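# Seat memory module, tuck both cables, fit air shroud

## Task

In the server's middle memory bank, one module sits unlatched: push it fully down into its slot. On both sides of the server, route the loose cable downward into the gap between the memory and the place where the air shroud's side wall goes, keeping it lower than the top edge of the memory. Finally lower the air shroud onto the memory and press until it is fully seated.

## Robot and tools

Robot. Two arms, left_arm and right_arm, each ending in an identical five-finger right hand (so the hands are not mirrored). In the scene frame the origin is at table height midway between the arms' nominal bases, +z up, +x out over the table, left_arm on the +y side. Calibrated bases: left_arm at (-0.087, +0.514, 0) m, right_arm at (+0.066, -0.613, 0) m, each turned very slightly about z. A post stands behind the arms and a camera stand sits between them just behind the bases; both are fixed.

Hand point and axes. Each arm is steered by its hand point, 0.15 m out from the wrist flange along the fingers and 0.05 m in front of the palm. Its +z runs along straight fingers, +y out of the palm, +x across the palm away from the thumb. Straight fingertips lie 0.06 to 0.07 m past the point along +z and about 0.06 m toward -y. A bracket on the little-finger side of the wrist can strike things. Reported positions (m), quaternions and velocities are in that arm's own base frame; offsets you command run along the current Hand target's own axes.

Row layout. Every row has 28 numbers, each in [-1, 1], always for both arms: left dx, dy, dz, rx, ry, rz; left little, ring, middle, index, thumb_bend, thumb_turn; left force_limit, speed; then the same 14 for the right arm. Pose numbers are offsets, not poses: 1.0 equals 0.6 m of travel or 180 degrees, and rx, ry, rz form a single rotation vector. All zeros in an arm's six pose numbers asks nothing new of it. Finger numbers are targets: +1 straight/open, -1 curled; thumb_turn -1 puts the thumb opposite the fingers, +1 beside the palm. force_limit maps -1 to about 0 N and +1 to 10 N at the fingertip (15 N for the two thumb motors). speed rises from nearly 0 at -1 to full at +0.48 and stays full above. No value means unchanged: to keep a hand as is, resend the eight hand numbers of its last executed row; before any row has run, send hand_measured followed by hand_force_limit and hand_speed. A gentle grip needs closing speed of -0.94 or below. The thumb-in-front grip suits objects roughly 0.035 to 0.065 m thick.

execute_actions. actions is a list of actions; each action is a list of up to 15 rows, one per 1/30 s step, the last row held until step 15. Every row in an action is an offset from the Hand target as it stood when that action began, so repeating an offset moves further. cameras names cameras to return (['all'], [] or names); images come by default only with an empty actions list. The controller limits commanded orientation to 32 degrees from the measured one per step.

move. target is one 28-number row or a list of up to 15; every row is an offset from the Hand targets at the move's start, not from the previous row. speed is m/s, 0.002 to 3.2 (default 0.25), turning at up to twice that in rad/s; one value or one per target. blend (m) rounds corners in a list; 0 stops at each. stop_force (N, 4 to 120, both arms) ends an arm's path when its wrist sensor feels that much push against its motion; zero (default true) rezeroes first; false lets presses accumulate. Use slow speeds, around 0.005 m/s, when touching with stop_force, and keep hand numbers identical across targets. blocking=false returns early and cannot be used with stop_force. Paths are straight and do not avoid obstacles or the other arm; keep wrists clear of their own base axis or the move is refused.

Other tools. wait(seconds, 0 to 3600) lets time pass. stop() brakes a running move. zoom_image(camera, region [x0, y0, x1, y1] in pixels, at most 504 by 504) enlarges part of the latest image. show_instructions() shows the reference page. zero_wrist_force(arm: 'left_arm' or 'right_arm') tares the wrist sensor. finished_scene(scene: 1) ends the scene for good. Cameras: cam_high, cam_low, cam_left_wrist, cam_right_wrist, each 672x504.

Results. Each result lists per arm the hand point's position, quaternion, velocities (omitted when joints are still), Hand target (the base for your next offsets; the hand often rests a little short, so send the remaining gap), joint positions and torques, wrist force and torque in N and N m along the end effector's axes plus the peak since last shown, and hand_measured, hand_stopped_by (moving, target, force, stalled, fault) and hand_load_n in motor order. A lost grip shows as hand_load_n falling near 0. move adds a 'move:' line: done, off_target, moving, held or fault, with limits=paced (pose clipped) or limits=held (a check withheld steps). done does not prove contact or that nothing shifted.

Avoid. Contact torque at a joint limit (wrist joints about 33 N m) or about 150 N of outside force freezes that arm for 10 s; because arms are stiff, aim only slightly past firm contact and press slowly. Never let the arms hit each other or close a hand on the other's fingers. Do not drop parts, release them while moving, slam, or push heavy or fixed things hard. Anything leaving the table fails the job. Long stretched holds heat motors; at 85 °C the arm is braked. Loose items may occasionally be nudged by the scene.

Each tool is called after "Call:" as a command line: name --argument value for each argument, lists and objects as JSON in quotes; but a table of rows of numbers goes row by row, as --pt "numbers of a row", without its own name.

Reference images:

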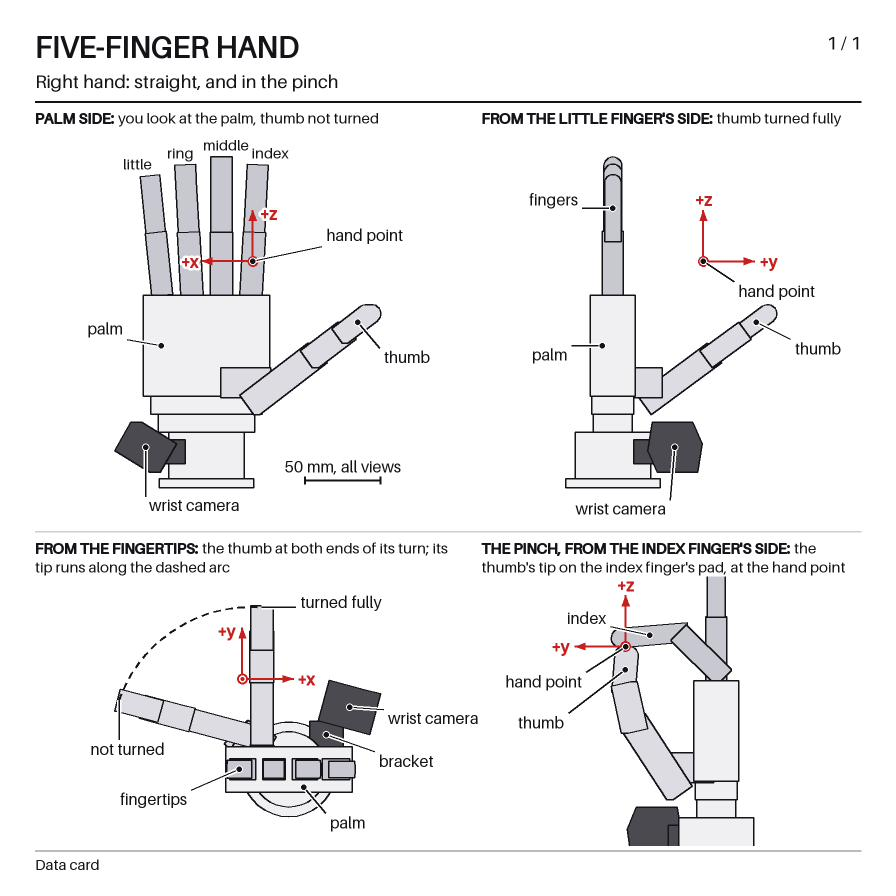

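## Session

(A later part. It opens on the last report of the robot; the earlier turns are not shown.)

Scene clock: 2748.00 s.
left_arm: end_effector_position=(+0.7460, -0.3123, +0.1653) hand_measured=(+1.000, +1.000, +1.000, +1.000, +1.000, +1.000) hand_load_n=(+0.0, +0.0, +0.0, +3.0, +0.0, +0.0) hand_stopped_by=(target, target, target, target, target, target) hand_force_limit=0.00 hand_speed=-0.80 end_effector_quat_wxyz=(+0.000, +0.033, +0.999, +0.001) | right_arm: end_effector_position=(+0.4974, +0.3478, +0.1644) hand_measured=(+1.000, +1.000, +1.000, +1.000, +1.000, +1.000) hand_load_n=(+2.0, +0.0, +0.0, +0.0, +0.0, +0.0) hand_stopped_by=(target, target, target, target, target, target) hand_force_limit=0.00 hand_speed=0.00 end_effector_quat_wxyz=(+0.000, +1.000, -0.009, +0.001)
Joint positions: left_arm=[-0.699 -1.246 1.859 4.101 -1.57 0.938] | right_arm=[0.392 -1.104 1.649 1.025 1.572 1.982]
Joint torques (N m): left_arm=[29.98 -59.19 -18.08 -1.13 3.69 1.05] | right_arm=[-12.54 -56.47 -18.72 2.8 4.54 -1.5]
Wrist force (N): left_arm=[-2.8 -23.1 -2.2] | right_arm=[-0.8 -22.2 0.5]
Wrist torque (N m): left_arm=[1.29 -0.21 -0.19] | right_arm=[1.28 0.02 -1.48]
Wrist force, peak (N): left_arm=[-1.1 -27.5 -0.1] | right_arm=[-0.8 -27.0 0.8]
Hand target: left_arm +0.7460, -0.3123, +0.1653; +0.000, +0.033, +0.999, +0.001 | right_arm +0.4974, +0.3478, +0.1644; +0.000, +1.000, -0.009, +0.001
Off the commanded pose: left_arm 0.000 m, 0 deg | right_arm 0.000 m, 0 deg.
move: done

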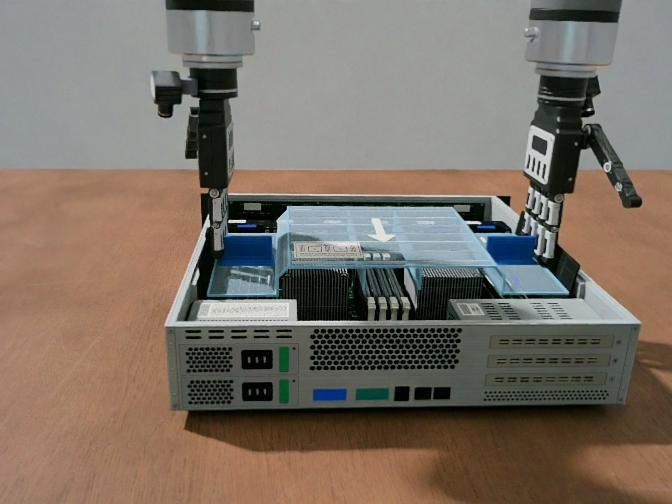

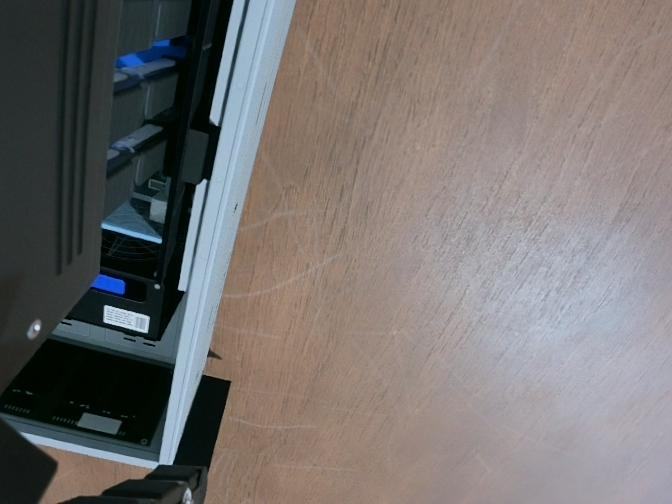

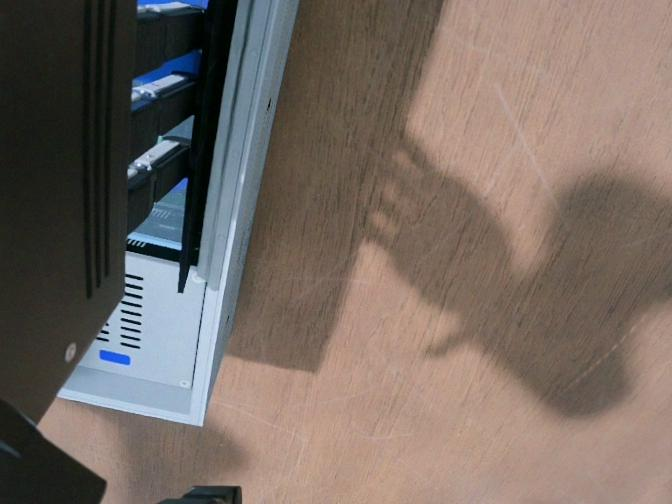

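Call:
move --target '[-0.0025,0,0,0,0,0,1,1,1,1,1,1,0,-0.8, 0.001,0,0,0,0,0,1,1,1,1,1,1,0,0]' --speed 0.005

Call:
move --target '[0,0,0.01,0,0,0,1,1,1,1,1,1,0,-0.8, 0,0,0.01,0,0,0,1,1,1,1,1,1,0,0]' --speed 0.005 --stop_force 8

Scene clock: 2766.07 s.
left_arm: end_effector_position=(+0.7474, -0.3124, +0.1653) hand_measured=(+1.000, +1.000, +1.000, +1.000, +1.000, +1.000) hand_load_n=(+0.0, +0.0, +0.0, +2.5, +0.0, -0.5) hand_stopped_by=(target, target, target, target, target, target) hand_force_limit=0.00 hand_speed=-0.80 end_effector_quat_wxyz=(+0.000, +0.033, +0.999, +0.001) | right_arm: end_effector_position=(+0.4979, +0.3478, +0.1643) hand_measured=(+1.000, +1.000, +1.000, +1.000, +1.000, +1.000) hand_load_n=(+2.0, +0.0, +0.0, +0.0, +0.0, +0.0) hand_stopped_by=(target, target, target, target, target, target) hand_force_limit=0.00 hand_speed=0.00 end_effector_quat_wxyz=(+0.000, +1.000, -0.009, +0.001)
Joint positions: left_arm=[-0.698 -1.244 1.856 4.102 -1.57 0.939] | right_arm=[0.392 -1.104 1.648 1.025 1.572 1.981]
Joint torques (N m): left_arm=[29.5 -58.53 -43.57 2.31 3.56 0.86] | right_arm=[-33.48 -57.82 -33.81 12.25 4.62 -1.56]
Wrist force (N): left_arm=[0.0 -21.2 -0.1] | right_arm=[-3.0 -21.1 -0.6]
Wrist torque (N m): left_arm=[1.16 0.17 -0.02] | right_arm=[1.32 -0.10 -1.52]
Wrist force, peak (N): left_arm=[-2.4 -24.6 -1.4] | right_arm=[-0.6 -24.0 0.7]
Hand target: left_arm +0.7475, -0.3124, +0.1653; +0.000, +0.033, +0.999, +0.001 | right_arm +0.4980, +0.3478, +0.1644; +0.000, +1.000, -0.009, +0.001
Off the commanded pose: left_arm 0.000 m, 0 deg | right_arm 0.000 m, 0 deg.
move: done

Scene clock: 2768.13 s.
left_arm: end_effector_position=(+0.7475, -0.3124, +0.1593) hand_measured=(+1.000, +1.000, +1.000, +1.000, +1.000, +1.000) hand_load_n=(+0.0, +0.0, +0.0, +3.5, -0.5, +0.0) hand_stopped_by=(target, target, target, target, target, target) hand_force_limit=0.00 hand_speed=-0.80 end_effector_quat_wxyz=(+0.000, +0.033, +0.999, +0.001) | right_arm: end_effector_position=(+0.4980, +0.3478, +0.1584) hand_measured=(+1.000, +1.000, +1.000, +1.000, +1.000, +1.000) hand_load_n=(+2.5, +0.0, +0.0, +0.0, +0.0, +0.0) hand_stopped_by=(target, target, target, target, target, target) hand_force_limit=0.00 hand_speed=0.00 end_effector_quat_wxyz=(+0.000, +1.000, -0.009, +0.001)
Joint positions: left_arm=[-0.698 -1.238 1.86 4.091 -1.57 0.939] | right_arm=[0.392 -1.099 1.652 1.016 1.572 1.981]
Joint torques (N m): left_arm=[30.48 -62.57 -18.57 -1.2 3.88 1.02] | right_arm=[-36.13 -58.67 -17.49 2.9 7.03 -0.92]
Wrist force (N): left_arm=[0.5 -29.2 -0.6] | right_arm=[-2.3 -28.7 -0.1]
Wrist torque (N m): left_arm=[1.56 0.11 0.01] | right_arm=[1.70 -0.10 -2.01]
Wrist force, peak (N): left_arm=[0.0 -29.6 -0.8] | right_arm=[-2.6 -29.0 -0.2]
Hand target: left_arm +0.7475, -0.3124, +0.1593; +0.000, +0.033, +0.999, +0.001 | right_arm +0.4980, +0.3478, +0.1584; +0.000, +1.000, -0.009, +0.001
Off the commanded pose: left_arm 0.000 m, 0 deg | right_arm 0.000 m, 0 deg.
move: done

Call:
move --target '[0,0,0.0133,0,0,0,1,1,1,1,1,1,0,-0.8, -0.0005,0,0.0133,0,0,0,1,1,1,1,1,1,0,0]' --speed 0.005 --stop_force 8 --cameras '["cam_low","cam_left_wrist","cam_right_wrist"]'

Call:
zoom_image --camera "cam_left_wrist" --region '[130, 70, 280, 220]'

Call:
zoom_image --camera "cam_low" --region '[160, 170, 360, 320]'

Call:
zoom_image --camera "cam_low" --region '[420, 170, 620, 320]'

Scene clock: 2783.53 s.
left_arm: end_effector_position=(+0.7475, -0.3124, +0.1513) hand_measured=(+1.000, +1.000, +1.000, +1.000, +1.000, +1.000) hand_load_n=(+0.0, +0.0, +0.0, +3.5, +0.0, +0.0) hand_stopped_by=(target, target, target, target, target, target) hand_force_limit=0.00 hand_speed=-0.80 end_effector_quat_wxyz=(+0.000, +0.033, +0.999, +0.001) | right_arm: end_effector_position=(+0.4977, +0.3478, +0.1504) hand_measured=(+1.000, +1.000, +1.000, +1.000, +1.000, +1.000) hand_load_n=(+2.5, +0.0, +0.0, +0.0, +0.0, +0.0) hand_stopped_by=(target, target, target, target, target, target) hand_force_limit=0.00 hand_speed=0.00 end_effector_quat_wxyz=(+0.000, +1.000, -0.009, +0.001)
Joint positions: left_arm=[-0.698 -1.23 1.866 4.078 -1.57 0.939] | right_arm=[0.392 -1.092 1.658 1.003 1.572 1.982]
Joint torques (N m): left_arm=[32.09 -57.37 -16.89 -1.27 4.59 1.2] | right_arm=[-3.48 -57.82 -16.08 3.48 10.58 3.23]
Wrist force (N): left_arm=[0.7 -28.3 -1.5] | right_arm=[-0.5 -29.0 1.0]
Wrist torque (N m): left_arm=[1.66 0.09 0.04] | right_arm=[1.63 -0.04 -1.92]
Wrist force, peak (N): left_arm=[0.8 -30.1 -0.5] | right_arm=[-1.1 -29.4 0.7]
Hand target: left_arm +0.7475, -0.3124, +0.1513; +0.000, +0.033, +0.999, +0.001 | right_arm +0.4977, +0.3478, +0.1504; +0.000, +1.000, -0.009, +0.001
Off the commanded pose: left_arm 0.000 m, 0 deg | right_arm 0.000 m, 0 deg.
move: done

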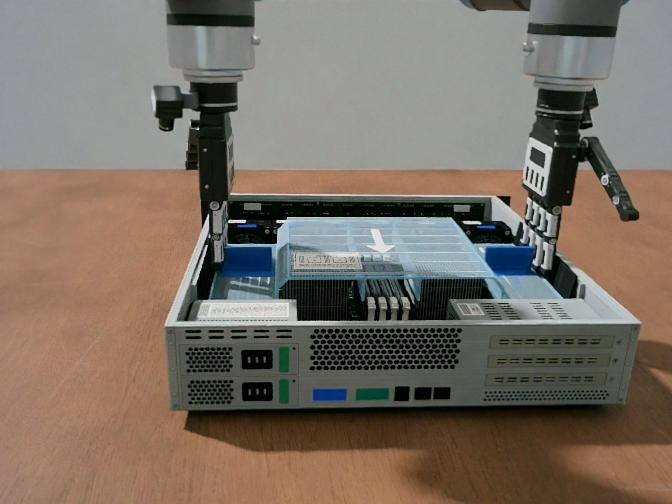

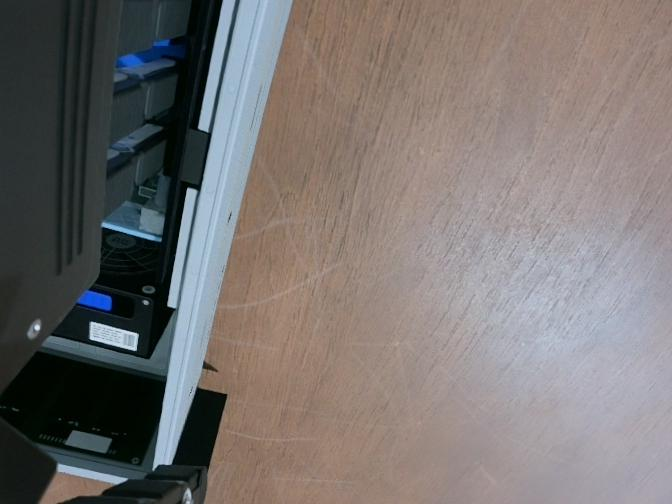

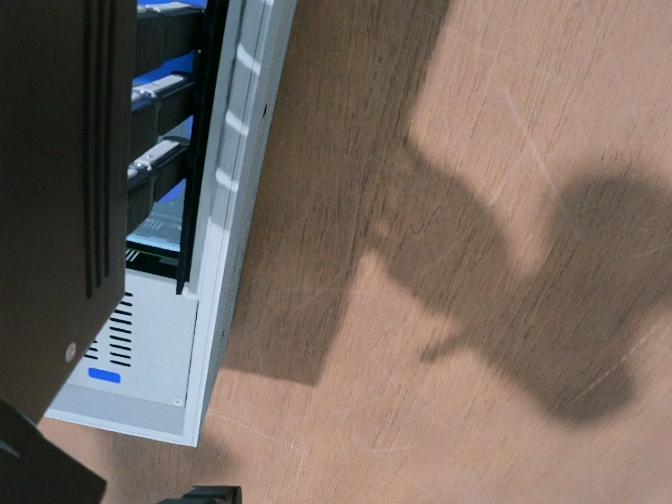

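Scaled by 3.360 from the camera's image (finer frame: 960x720).

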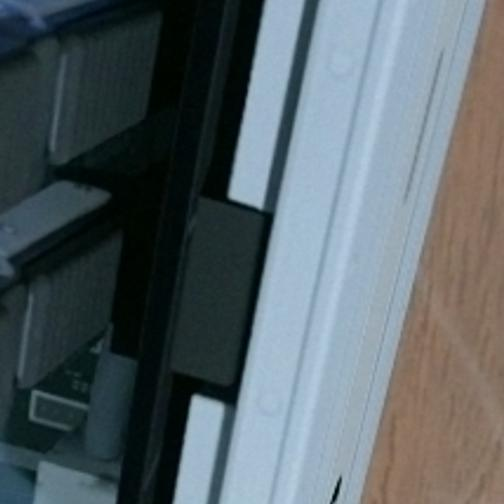

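Scaled by 2.520 from the camera's image (finer frame: 960x720).

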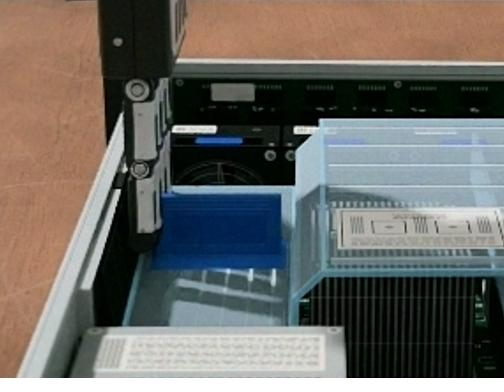

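Scaled by 2.520 from the camera's image (finer frame: 960x720).

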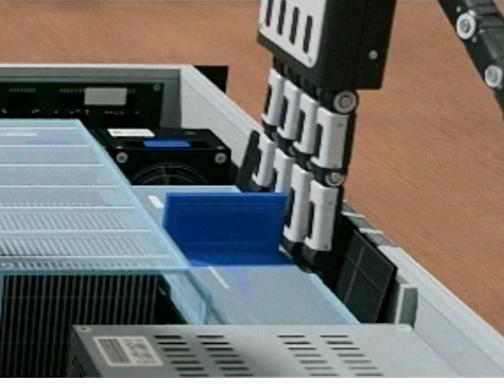

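Call:
move --target '[-0.0013,0,0,0,0,0,1,1,1,1,1,1,0,-0.8, 0.0013,0,0,0,0,0,1,1,1,1,1,1,0,0]' --speed 0.005

Call:
move --target '[0,0,0.01,0,0,0,1,1,1,1,1,1,0,-0.8, 0,0,0.01,0,0,0,1,1,1,1,1,1,0,0]' --speed 0.005 --stop_force 8 --cameras '["cam_low","cam_left_wrist","cam_right_wrist"]'

Call:
zoom_image --camera "cam_left_wrist" --region '[130, 70, 280, 220]'

Call:
zoom_image --camera "cam_right_wrist" --region '[110, 150, 260, 300]'

Scene clock: 2799.03 s.
left_arm: end_effector_position=(+0.7482, -0.3125, +0.1513) hand_measured=(+1.000, +1.000, +1.000, +1.000, +1.000, +1.000) hand_load_n=(+0.0, +0.0, +0.0, +3.0, +0.0, +0.0) hand_stopped_by=(target, target, target, target, target, target) hand_force_limit=0.00 hand_speed=-0.80 end_effector_quat_wxyz=(+0.000, +0.033, +0.999, +0.001) | right_arm: end_effector_position=(+0.4984, +0.3478, +0.1504) hand_measured=(+1.000, +1.000, +1.000, +1.000, +1.000, +1.000) hand_load_n=(+2.5, +0.0, +0.0, +0.0, +0.0, +0.0) hand_stopped_by=(target, target, target, target, target, target) hand_force_limit=0.00 hand_speed=0.00 end_effector_quat_wxyz=(+0.000, +1.000, -0.009, +0.001)
Joint positions: left_arm=[-0.697 -1.229 1.865 4.078 -1.57 0.94] | right_arm=[0.392 -1.091 1.657 1.003 1.572 1.981]
Joint torques (N m): left_arm=[32.32 -60.17 -40.08 1.97 5.25 1.07] | right_arm=[-38.67 -59.48 -33.16 12.74 10.82 -1.44]
Wrist force (N): left_arm=[0.2 -25.4 -1.5] | right_arm=[-4.9 -27.5 0.3]
Wrist torque (N m): left_arm=[1.47 0.19 0.00] | right_arm=[1.58 -0.23 -2.06]
Wrist force, peak (N): left_arm=[0.5 -29.3 -1.6] | right_arm=[-0.7 -29.4 0.7]
Hand target: left_arm +0.7483, -0.3125, +0.1513; +0.000, +0.033, +0.999, +0.001 | right_arm +0.4985, +0.3477, +0.1504; +0.000, +1.000, -0.009, +0.001
Off the commanded pose: left_arm 0.000 m, 0 deg | right_arm 0.000 m, 0 deg.
move: done

Scene clock: 2801.10 s.
left_arm: end_effector_position=(+0.7483, -0.3125, +0.1453) hand_measured=(+1.000, +1.000, +1.000, +1.000, +1.000, +1.000) hand_load_n=(+0.0, +0.0, +0.0, +2.5, +0.0, +0.0) hand_stopped_by=(target, target, target, target, target, target) hand_force_limit=0.00 hand_speed=-0.80 end_effector_quat_wxyz=(+0.000, +0.033, +0.999, +0.001) | right_arm: end_effector_position=(+0.4985, +0.3477, +0.1444) hand_measured=(+1.000, +1.000, +1.000, +1.000, +1.000, +1.000) hand_load_n=(+2.0, +0.0, +0.0, +0.0, -0.5, +0.0) hand_stopped_by=(target, target, target, target, target, target) hand_force_limit=0.00 hand_speed=0.00 end_effector_quat_wxyz=(+0.000, +1.000, -0.009, +0.001)
Joint positions: left_arm=[-0.697 -1.223 1.869 4.068 -1.57 0.94] | right_arm=[0.392 -1.086 1.661 0.994 1.572 1.981]
Joint torques (N m): left_arm=[29 -54.63 -15.01 -1.24 5.1 1.2] | right_arm=[-29.5 -51.18 -14.2 2.87 10.48 -1.11]
Wrist force (N): left_arm=[-0.7 -24.2 -6.0] | right_arm=[1.8 -25.0 -6.1]
Wrist torque (N m): left_arm=[1.60 0.14 -0.04] | right_arm=[1.81 0.43 -1.49]
Wrist force, peak (N): left_arm=[0.0 -29.0 -1.6] | right_arm=[-5.2 -29.0 -1.5]
Hand target: left_arm +0.7483, -0.3125, +0.1453; +0.000, +0.033, +0.999, +0.001 | right_arm +0.4985, +0.3477, +0.1444; +0.000, +1.000, -0.009, +0.001
Off the commanded pose: left_arm 0.000 m, 0 deg | right_arm 0.000 m, 0 deg.
move: done

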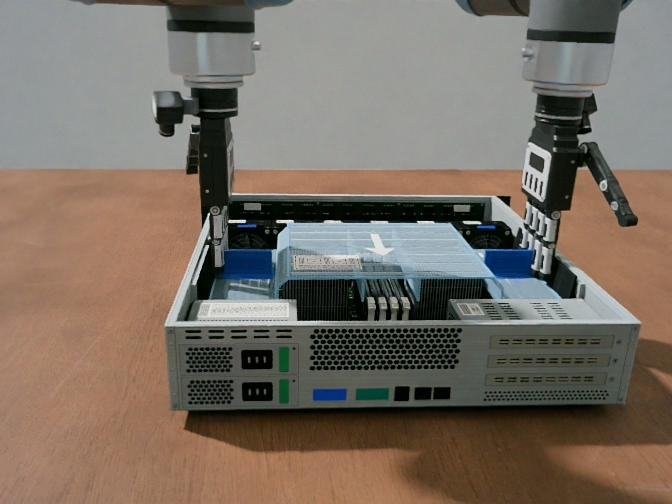

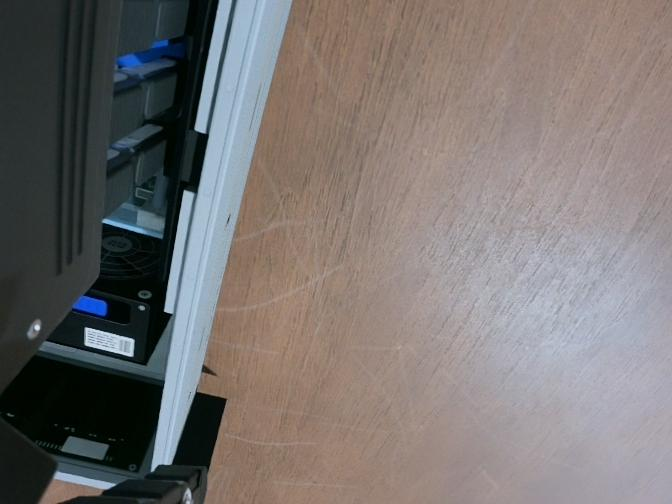

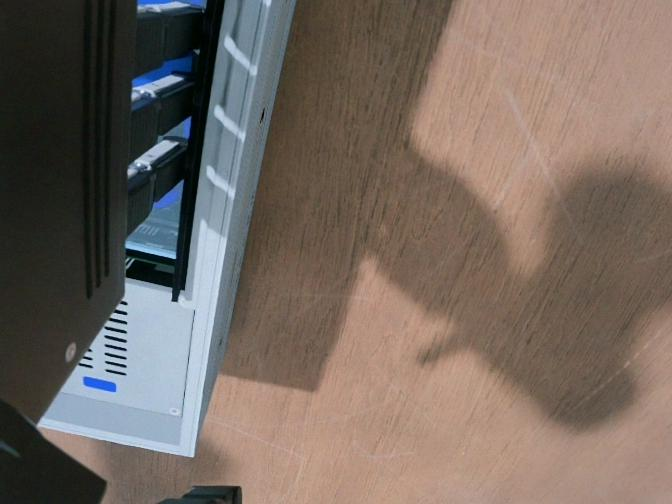

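Scaled by 3.360 from the camera's image (finer frame: 960x720).

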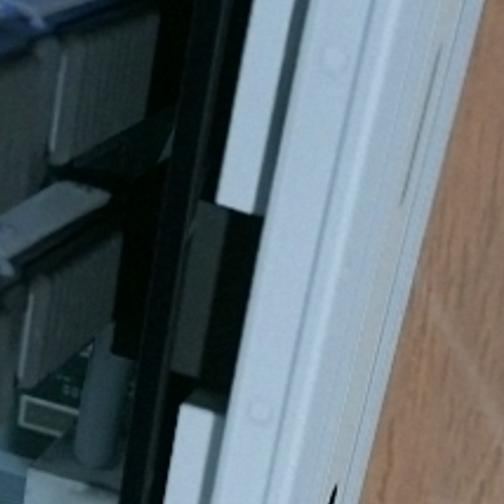

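Scaled by 3.360 from the camera's image (finer frame: 960x720).

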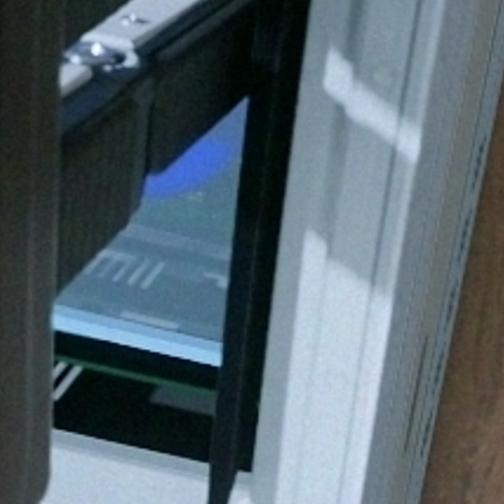

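Call:
move --target '[0,0,0.0083,0,0,0,1,1,1,1,1,1,0,-0.8, 0,0,0.0083,0,0,0,1,1,1,1,1,1,0,0]' --speed 0.003 --stop_force 15 --cameras '["cam_low","cam_high","cam_left_wrist","cam_right_wrist"]'

Call:
zoom_image --camera "cam_low" --region '[160, 200, 410, 350]'

Call:
zoom_image --camera "cam_low" --region '[400, 200, 650, 350]'

Call:
zoom_image --camera "cam_high" --region '[240, 140, 460, 300]'

Scene clock: 2820.83 s.
left_arm: end_effector_position=(+0.7483, -0.3125, +0.1403) hand_measured=(+1.000, +1.000, +1.000, +1.000, +1.000, +1.000) hand_load_n=(+0.0, +0.0, +0.0, +3.5, -0.5, +0.0) hand_stopped_by=(target, target, target, target, target, target) hand_force_limit=0.00 hand_speed=-0.80 end_effector_quat_wxyz=(+0.000, +0.033, +0.999, +0.001) | right_arm: end_effector_position=(+0.4985, +0.3477, +0.1394) hand_measured=(+1.000, +1.000, +1.000, +1.000, +1.000, +1.000) hand_load_n=(+2.5, +0.0, +0.0, +0.0, +0.0, +0.0) hand_stopped_by=(target, target, target, target, target, target) hand_force_limit=0.00 hand_speed=0.00 end_effector_quat_wxyz=(+0.000, +1.000, -0.009, +0.001)
Joint positions: left_arm=[-0.697 -1.218 1.872 4.059 -1.57 0.94] | right_arm=[0.392 -1.081 1.664 0.986 1.572 1.981]
Joint torques (N m): left_arm=[12.66 -58.06 -17.05 -1.11 6.49 1.51] | right_arm=[-10.33 -59.23 -17.53 2.73 4.86 -1.06]
Wrist force (N): left_arm=[-0.9 -27.8 -0.6] | right_arm=[-1.7 -28.2 0.7]
Wrist torque (N m): left_arm=[1.48 0.08 -0.06] | right_arm=[1.52 -0.11 -1.92]
Wrist force, peak (N): left_arm=[-0.7 -28.3 -0.8] | right_arm=[-2.2 -29.4 1.2]
Hand target: left_arm +0.7483, -0.3125, +0.1403; +0.000, +0.033, +0.999, +0.001 | right_arm +0.4985, +0.3477, +0.1394; +0.000, +1.000, -0.009, +0.001
Off the commanded pose: left_arm 0.000 m, 0 deg | right_arm 0.000 m, 0 deg.
move: done

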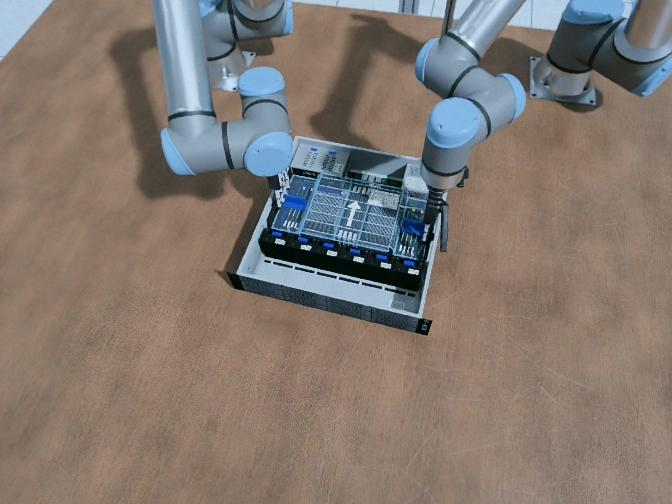

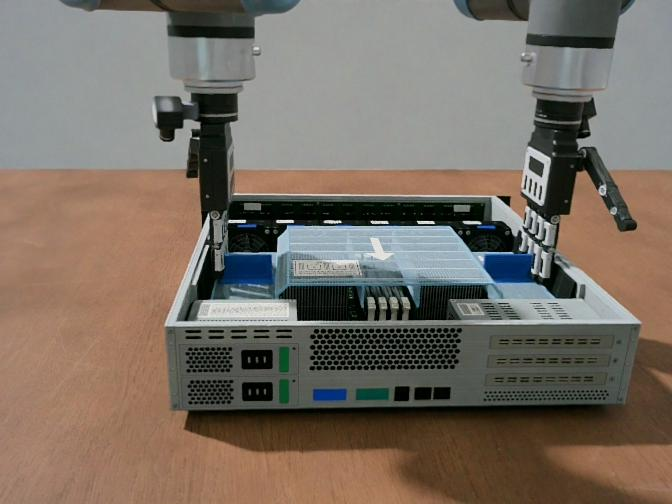

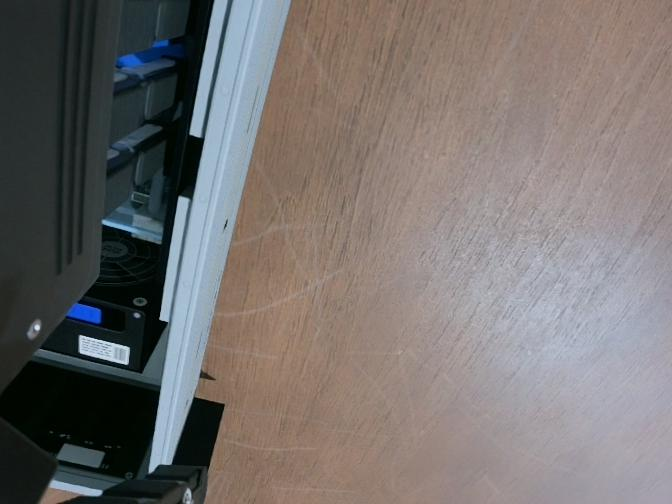

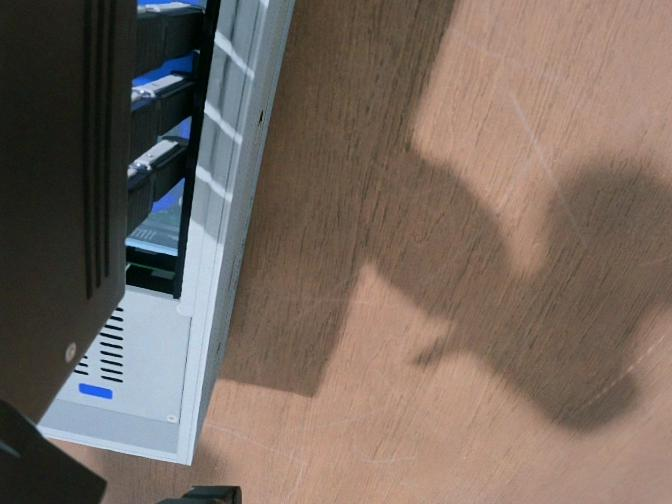

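Scaled by 2.016 from the camera's image (finer frame: 960x720).

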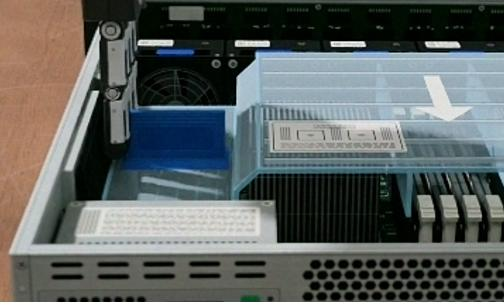

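Scaled by 2.016 from the camera's image (finer frame: 960x720).

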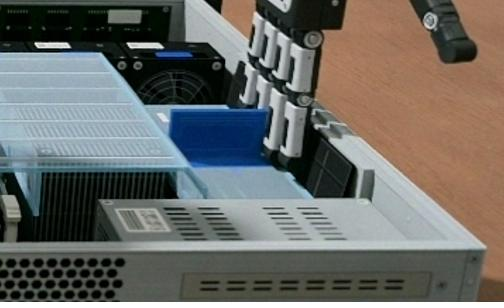

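Scaled by 2.291 from the camera's image (finer frame: 960x720).

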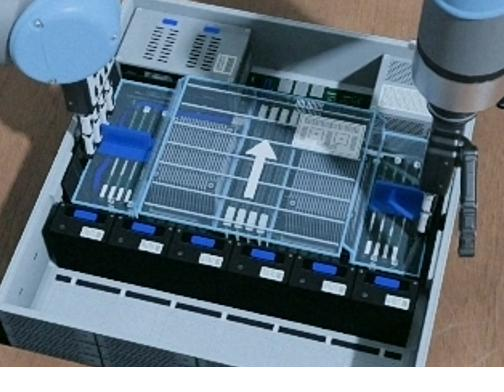

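Call:
move --target '[0,0,0.0117,0,0,0,1,1,1,1,1,1,0,-0.8, 0,0,0.0117,0,0,0,1,1,1,1,1,1,0,0]' --speed 0.003 --stop_force 12 --cameras '["cam_low","cam_high","cam_left_wrist","cam_right_wrist"]'

Scene clock: 2832.70 s.
left_arm: end_effector_position=(+0.7483, -0.3125, +0.1394) hand_measured=(+1.000, +1.000, +1.000, +1.000, +1.000, +1.000) hand_load_n=(+0.0, +0.0, +0.0, +3.0, +0.0, +0.0) hand_stopped_by=(target, target, target, target, target, target) hand_force_limit=0.00 hand_speed=-0.80 end_effector_quat_wxyz=(+0.000, +0.033, +0.999, +0.001) | right_arm: end_effector_position=(+0.4985, +0.3478, +0.1377) hand_measured=(+1.000, +1.000, +1.000, +1.000, +1.000, +1.000) hand_load_n=(+2.0, +0.0, +0.0, +0.0, +0.0, +0.0) hand_stopped_by=(target, target, target, target, target, target) hand_force_limit=0.00 hand_speed=0.00 end_effector_quat_wxyz=(+0.000, +1.000, -0.009, +0.001)
Joint positions: left_arm=[-0.697 -1.217 1.873 4.057 -1.57 0.94] | right_arm=[0.392 -1.08 1.665 0.984 1.572 1.981]
Joint torques (N m): left_arm=[15 -66.77 -25.78 2.52 7.32 1.12] | right_arm=[-25.6 -68.28 -19.15 9.09 5.54 -0.53]
Wrist force (N): left_arm=[6.0 -26.1 -15.1] | right_arm=[-1.1 -23.8 -14.7]
Wrist torque (N m): left_arm=[2.19 0.41 0.31] | right_arm=[2.26 0.96 -1.60]
Wrist force, peak (N): left_arm=[5.8 -26.4 -15.4] | right_arm=[-1.0 -24.3 -14.8]
Hand target: left_arm +0.7483, -0.3125, +0.1394; +0.000, +0.033, +0.999, +0.001 (not the last commanded pose) | right_arm +0.4985, +0.3478, +0.1378; +0.000, +1.000, -0.009, +0.001 (not the last commanded pose)
Off the commanded pose: left_arm 0.006 m, 0 deg | right_arm 0.005 m, 0 deg.
move: contact (left_arm, right_arm)

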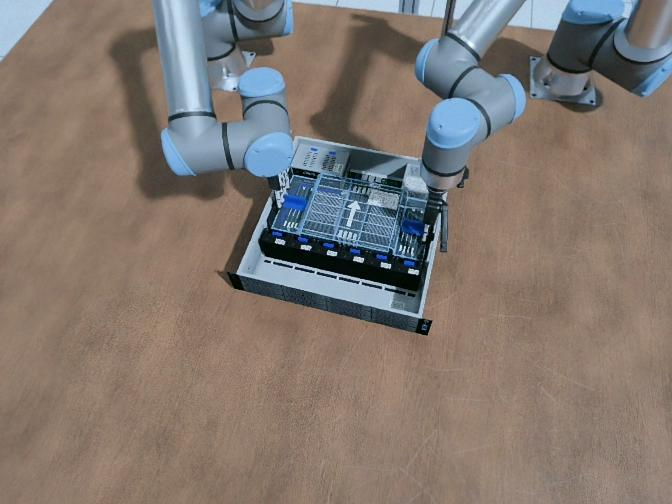

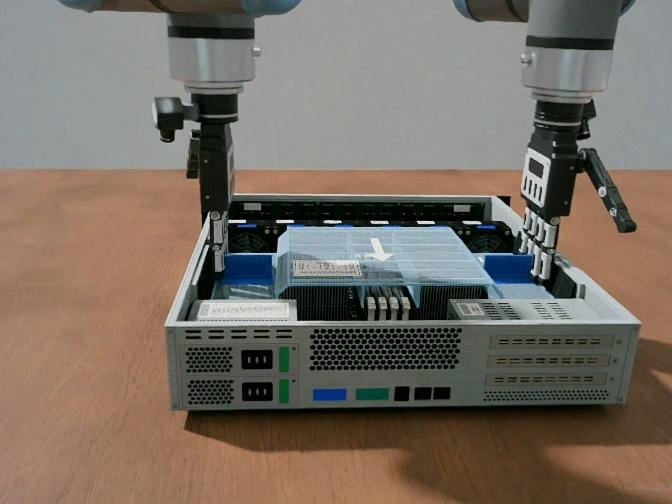

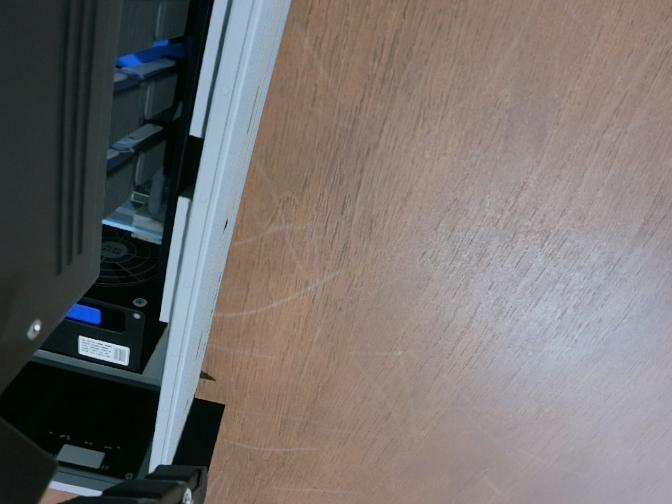

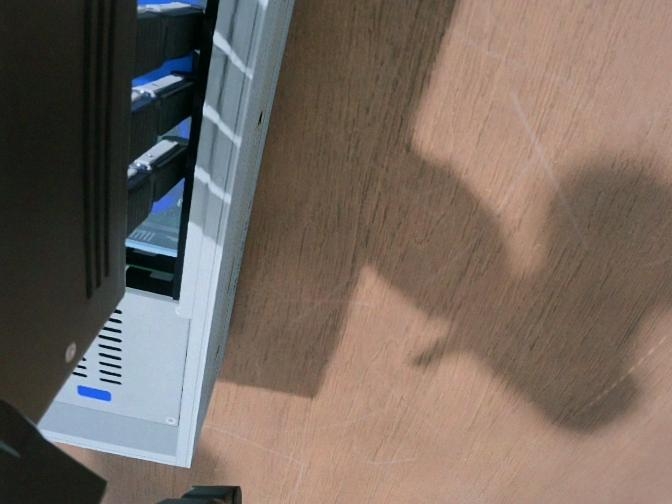

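Call:
move --target '[0,0,0.0067,0,0,0,1,1,1,1,1,1,0,-0.8, 0,0,0.0067,0,0,0,1,1,1,1,1,1,0,0]' --speed 0.003 --stop_force 12

Scene clock: 2854.77 s.
left_arm: end_effector_position=(+0.7483, -0.3125, +0.1369) hand_measured=(+1.000, +1.000, +1.000, +1.000, +1.000, +1.000) hand_load_n=(+0.0, +0.0, +0.0, +2.0, +0.0, +0.0) hand_stopped_by=(target, target, target, target, target, target) hand_force_limit=0.00 hand_speed=-0.80 end_effector_quat_wxyz=(+0.000, +0.033, +0.999, +0.001) | right_arm: end_effector_position=(+0.4985, +0.3478, +0.1358) hand_measured=(+1.000, +1.000, +1.000, +1.000, +1.000, +1.000) hand_load_n=(+2.0, +0.0, +0.0, +0.0, -0.5, +0.0) hand_stopped_by=(target, target, target, target, target, target) hand_force_limit=0.00 hand_speed=0.00 end_effector_quat_wxyz=(+0.000, +1.000, -0.009, +0.001)
Joint positions: left_arm=[-0.697 -1.214 1.875 4.053 -1.57 0.94] | right_arm=[0.392 -1.078 1.667 0.981 1.572 1.981]
Joint torques (N m): left_arm=[16.76 -55.33 -14.17 2.44 7.23 0.88] | right_arm=[-27.43 -59.73 -13.23 8.7 4.72 -0.44]
Wrist force (N): left_arm=[8.6 -19.2 -28.3] | right_arm=[0.6 -25.4 -29.6]
Wrist torque (N m): left_arm=[2.59 0.63 0.50] | right_arm=[3.15 1.81 -1.60]
Wrist force, peak (N): left_arm=[8.1 -19.7 -28.5] | right_arm=[0.7 -25.5 -29.7]
Hand target: left_arm +0.7483, -0.3125, +0.1370; +0.000, +0.033, +0.999, +0.001 (not the last commanded pose) | right_arm +0.4985, +0.3478, +0.1358; +0.000, +1.000, -0.009, +0.001 (not the last commanded pose)
Off the commanded pose: left_arm 0.002 m, 0 deg | right_arm 0.002 m, 0 deg.
move: contact (left_arm, right_arm)

Call:
execute_actions --actions '[]' --cameras '["all"]'

Call:
zoom_image --camera "cam_low" --region '[170, 220, 320, 320]'

Call:
zoom_image --camera "cam_low" --region '[460, 220, 610, 320]'

Call:
zoom_image --camera "cam_left_wrist" --region '[100, 0, 250, 150]'

Call:
zoom_image --camera "cam_left_wrist" --region '[100, 120, 250, 270]'

Call:
zoom_image --camera "cam_right_wrist" --region '[110, 0, 260, 150]'

Call:
zoom_image --camera "cam_right_wrist" --region '[110, 150, 260, 300]'

Scene clock: 2866.10 s.
left_arm: end_effector_position=(+0.7483, -0.3125, +0.1370) hand_measured=(+1.000, +1.000, +1.000, +1.000, +1.000, +1.000) hand_load_n=(+0.0, +0.0, -0.5, +2.0, +0.0, +0.0) hand_stopped_by=(target, target, target, target, target, target) hand_force_limit=0.00 hand_speed=-0.80 end_effector_quat_wxyz=(+0.000, +0.033, +0.999, +0.001) | right_arm: end_effector_position=(+0.4985, +0.3478, +0.1358) hand_measured=(+1.000, +1.000, +1.000, +1.000, +1.000, +1.000) hand_load_n=(+2.0, +0.0, +0.0, +0.0, +0.0, +0.0) hand_stopped_by=(target, target, target, target, target, target) hand_force_limit=0.00 hand_speed=0.00 end_effector_quat_wxyz=(+0.000, +1.000, -0.009, +0.001)
Joint positions: left_arm=[-0.697 -1.214 1.874 4.053 -1.57 0.94] | right_arm=[0.392 -1.078 1.667 0.981 1.572 1.981]
Joint velocities: within noise
Joint torques (N m): left_arm=[16.07 -58.78 -30.23 2.53 7.03 0.92] | right_arm=[-28.77 -66.3 -15.88 9.52 5 -0.57]
Motor temperatures (°C): left_arm=[36 36 40 42 43 41] | right_arm=[35 35 38 43 44 41]
Wrist force (N): left_arm=[8.3 -19.2 -27.1] | right_arm=[0.9 -25.3 -28.6]
Wrist torque (N m): left_arm=[2.54 0.65 0.49] | right_arm=[3.10 1.71 -1.58]
Wrist force, peak (N): left_arm=[8.9 -19.1 -28.8] | right_arm=[0.9 -25.5 -29.8]
Hand target: left_arm +0.7483, -0.3125, +0.1370; +0.000, +0.033, +0.999, +0.001 (not the last commanded pose) | right_arm +0.4985, +0.3478, +0.1358; +0.000, +1.000, -0.009, +0.001 (not the last commanded pose)
Off the commanded pose: left_arm 0.002 m, 0 deg | right_arm 0.002 m, 0 deg.

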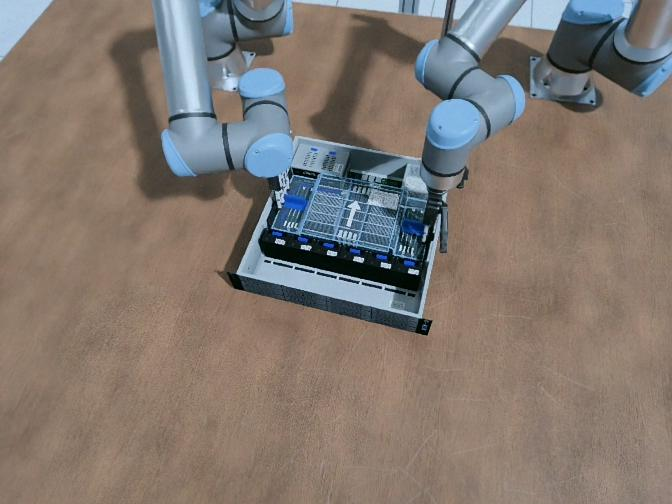

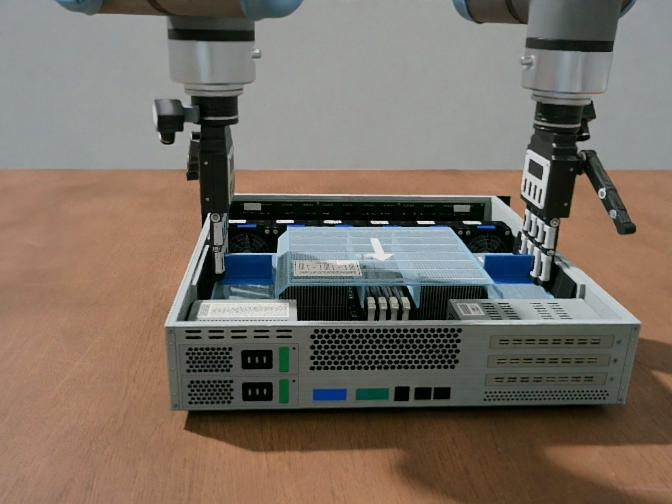

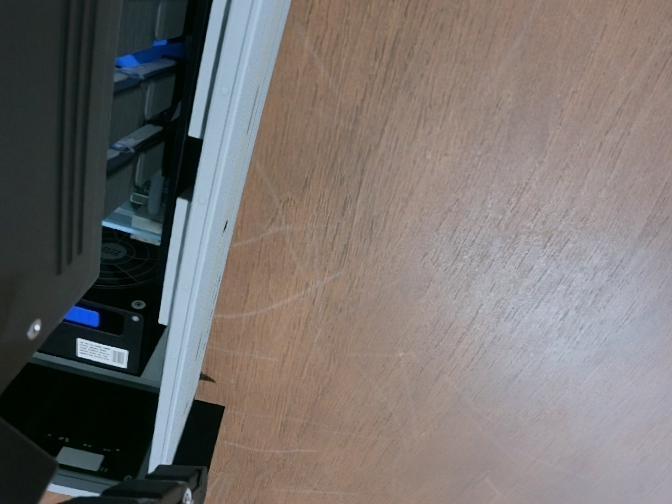

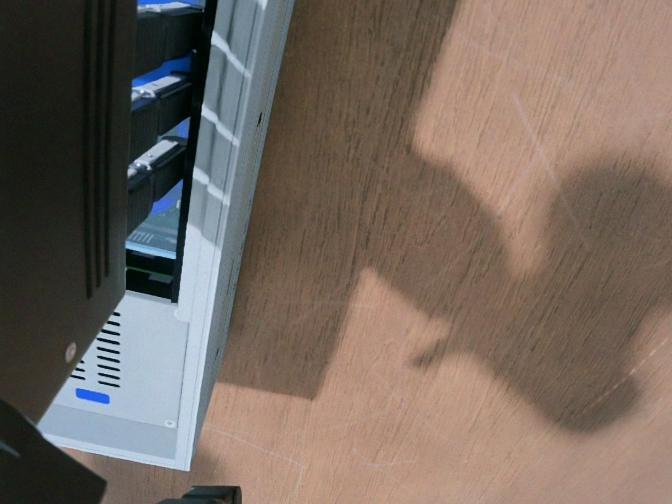

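Scaled by 3.360 from the camera's image (finer frame: 960x720).

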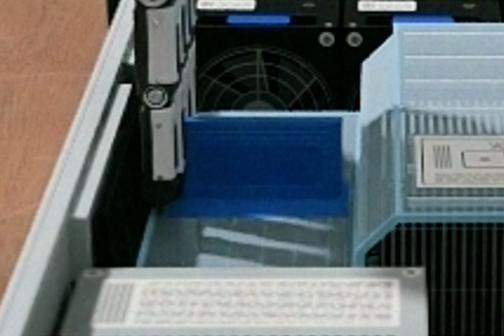

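Scaled by 3.360 from the camera's image (finer frame: 960x720).

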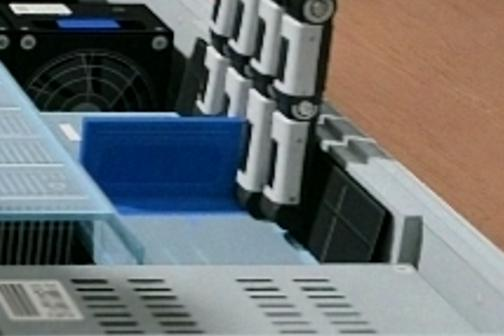

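Scaled by 3.360 from the camera's image (finer frame: 960x720).

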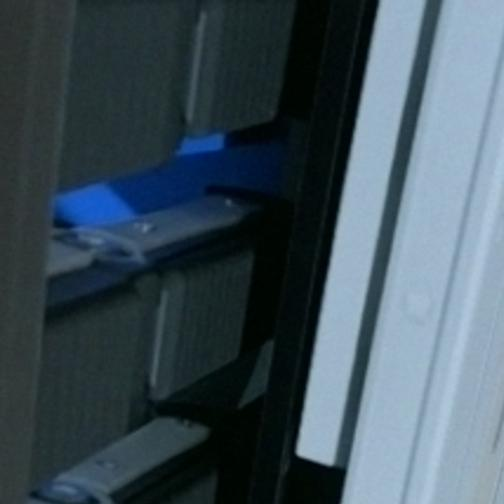

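Scaled by 3.360 from the camera's image (finer frame: 960x720).

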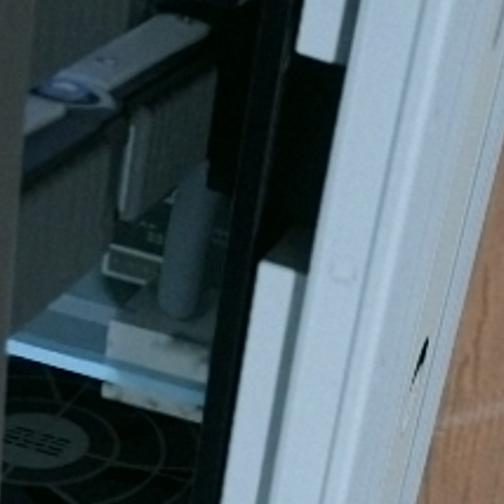

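Scaled by 3.360 from the camera's image (finer frame: 960x720).

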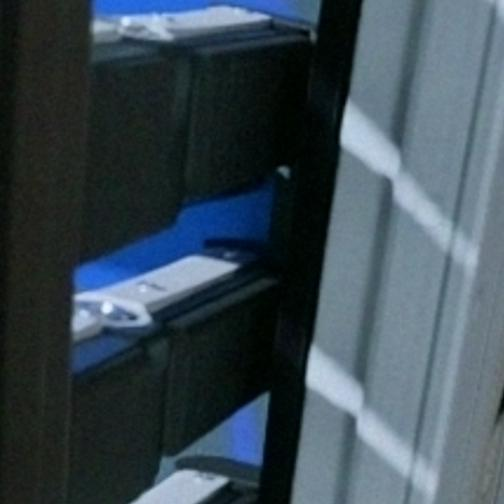

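Scaled by 3.360 from the camera's image (finer frame: 960x720).

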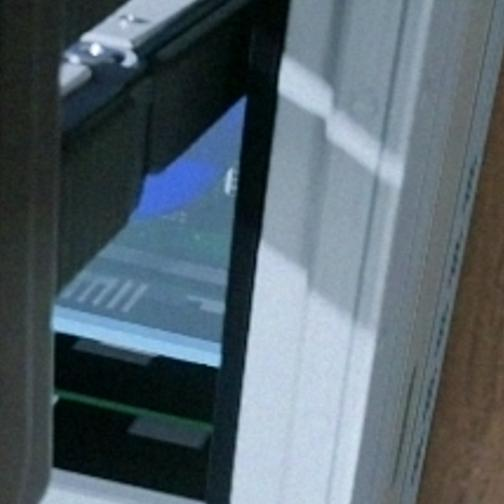

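Call:
move --target '[0,0,-0.003,0,0,0,1,1,1,1,1,1,0,-0.8, 0,0,-0.003,0,0,0,1,1,1,1,1,1,0,0]' --speed 0.01

Call:
move --target '[0,-0.02,0,0,0,0,1,1,1,1,1,1,0,-0.8, 0,-0.02,0,0,0,0,1,1,1,1,1,1,0,0]' --speed 0.01 --cameras '["cam_low","cam_left_wrist"]'

Scene clock: 2877.77 s.
left_arm: end_effector_position=(+0.7483, -0.3125, +0.1386) hand_measured=(+1.000, +1.000, +1.000, +1.000, +1.000, +1.000) hand_load_n=(+0.0, +0.0, +0.0, +2.0, +0.0, +0.0) hand_stopped_by=(target, target, target, target, target, target) hand_force_limit=0.00 hand_speed=-0.80 end_effector_quat_wxyz=(+0.000, +0.033, +0.999, +0.001) | right_arm: end_effector_position=(+0.4985, +0.3477, +0.1375) hand_measured=(+1.000, +1.000, +1.000, +1.000, +1.000, +1.000) hand_load_n=(+1.5, +0.0, +0.0, +0.0, +0.0, +0.0) hand_stopped_by=(target, target, target, target, target, target) hand_force_limit=0.00 hand_speed=0.00 end_effector_quat_wxyz=(+0.000, +1.000, -0.009, +0.001)
Joint positions: left_arm=[-0.697 -1.216 1.873 4.056 -1.57 0.94] | right_arm=[0.392 -1.079 1.665 0.983 1.572 1.981]
Joint torques (N m): left_arm=[14.46 -80.95 -43.67 2.39 7.52 0.93] | right_arm=[-23.56 -88.57 -32.19 13.35 4.77 -0.55]
Wrist force (N): left_arm=[0.5 -18.4 1.3] | right_arm=[-0.3 -17.9 0.8]
Wrist torque (N m): left_arm=[0.85 -0.03 0.03] | right_arm=[0.98 -0.05 -1.13]
Wrist force, peak (N): left_arm=[8.4 -19.2 -27.6] | right_arm=[1.2 -25.7 -29.0]
Hand target: left_arm +0.7483, -0.3125, +0.1388; +0.000, +0.033, +0.999, +0.001 | right_arm +0.4985, +0.3478, +0.1376; +0.000, +1.000, -0.009, +0.001
Off the commanded pose: left_arm 0.000 m, 0 deg | right_arm 0.000 m, 0 deg.
move: done

Scene clock: 2879.20 s.
left_arm: end_effector_position=(+0.7475, -0.3242, +0.1388) hand_measured=(+1.000, +1.000, +1.000, +1.000, +1.000, +1.000) hand_load_n=(+0.0, +0.0, +0.0, +0.0, +0.0, +0.0) hand_stopped_by=(target, target, target, target, target, target) hand_force_limit=0.00 hand_speed=-0.80 end_effector_quat_wxyz=(+0.000, +0.033, +0.999, +0.000) | right_arm: end_effector_position=(+0.4987, +0.3595, +0.1376) hand_measured=(+1.000, +1.000, +1.000, +1.000, +1.000, +1.000) hand_load_n=(+0.0, -0.5, +0.0, +0.0, +0.0, +0.0) hand_stopped_by=(target, target, target, target, target, target) hand_force_limit=0.00 hand_speed=0.00 end_effector_quat_wxyz=(+0.000, +1.000, -0.009, +0.001)
Joint positions: left_arm=[-0.709 -1.209 1.864 4.059 -1.57 0.928] | right_arm=[0.408 -1.069 1.649 0.99 1.572 1.998]
Joint torques (N m): left_arm=[-14.16 -64.87 -49.63 0.25 -2.7 -1.89] | right_arm=[11.33 -58.78 -37.62 9.3 -0.35 2.8]
Wrist force (N): left_arm=[-0.3 -0.4 -0.9] | right_arm=[0.0 -1.3 -3.1]
Wrist torque (N m): left_arm=[0.01 0.11 0.06] | right_arm=[-0.02 0.11 -0.20]
Wrist force, peak (N): left_arm=[0.1 -18.1 1.4] | right_arm=[-0.2 -17.5 0.8]
Hand target: left_arm +0.7475, -0.3245, +0.1388; +0.000, +0.033, +0.999, +0.001 | right_arm +0.4987, +0.3598, +0.1376; +0.000, +1.000, -0.009, +0.001
Off the commanded pose: left_arm 0.000 m, 0 deg | right_arm 0.000 m, 0 deg.
move: done

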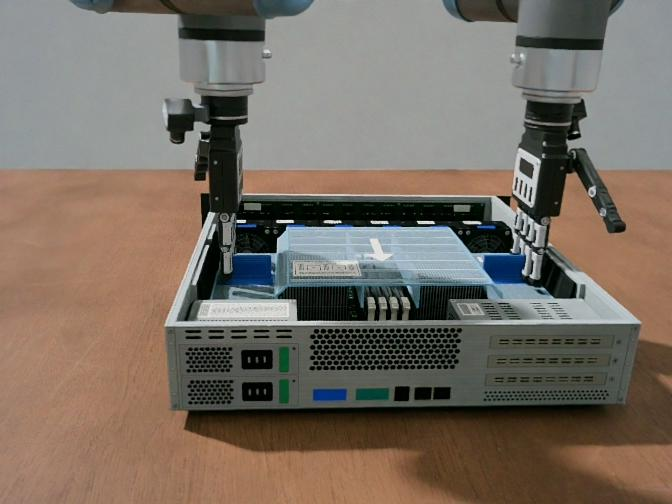

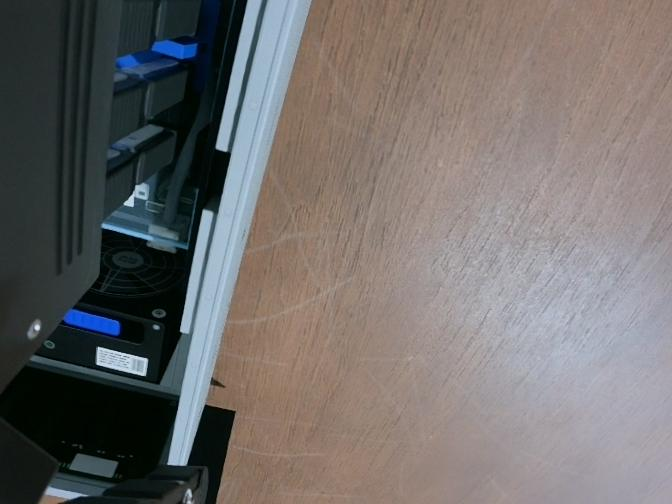

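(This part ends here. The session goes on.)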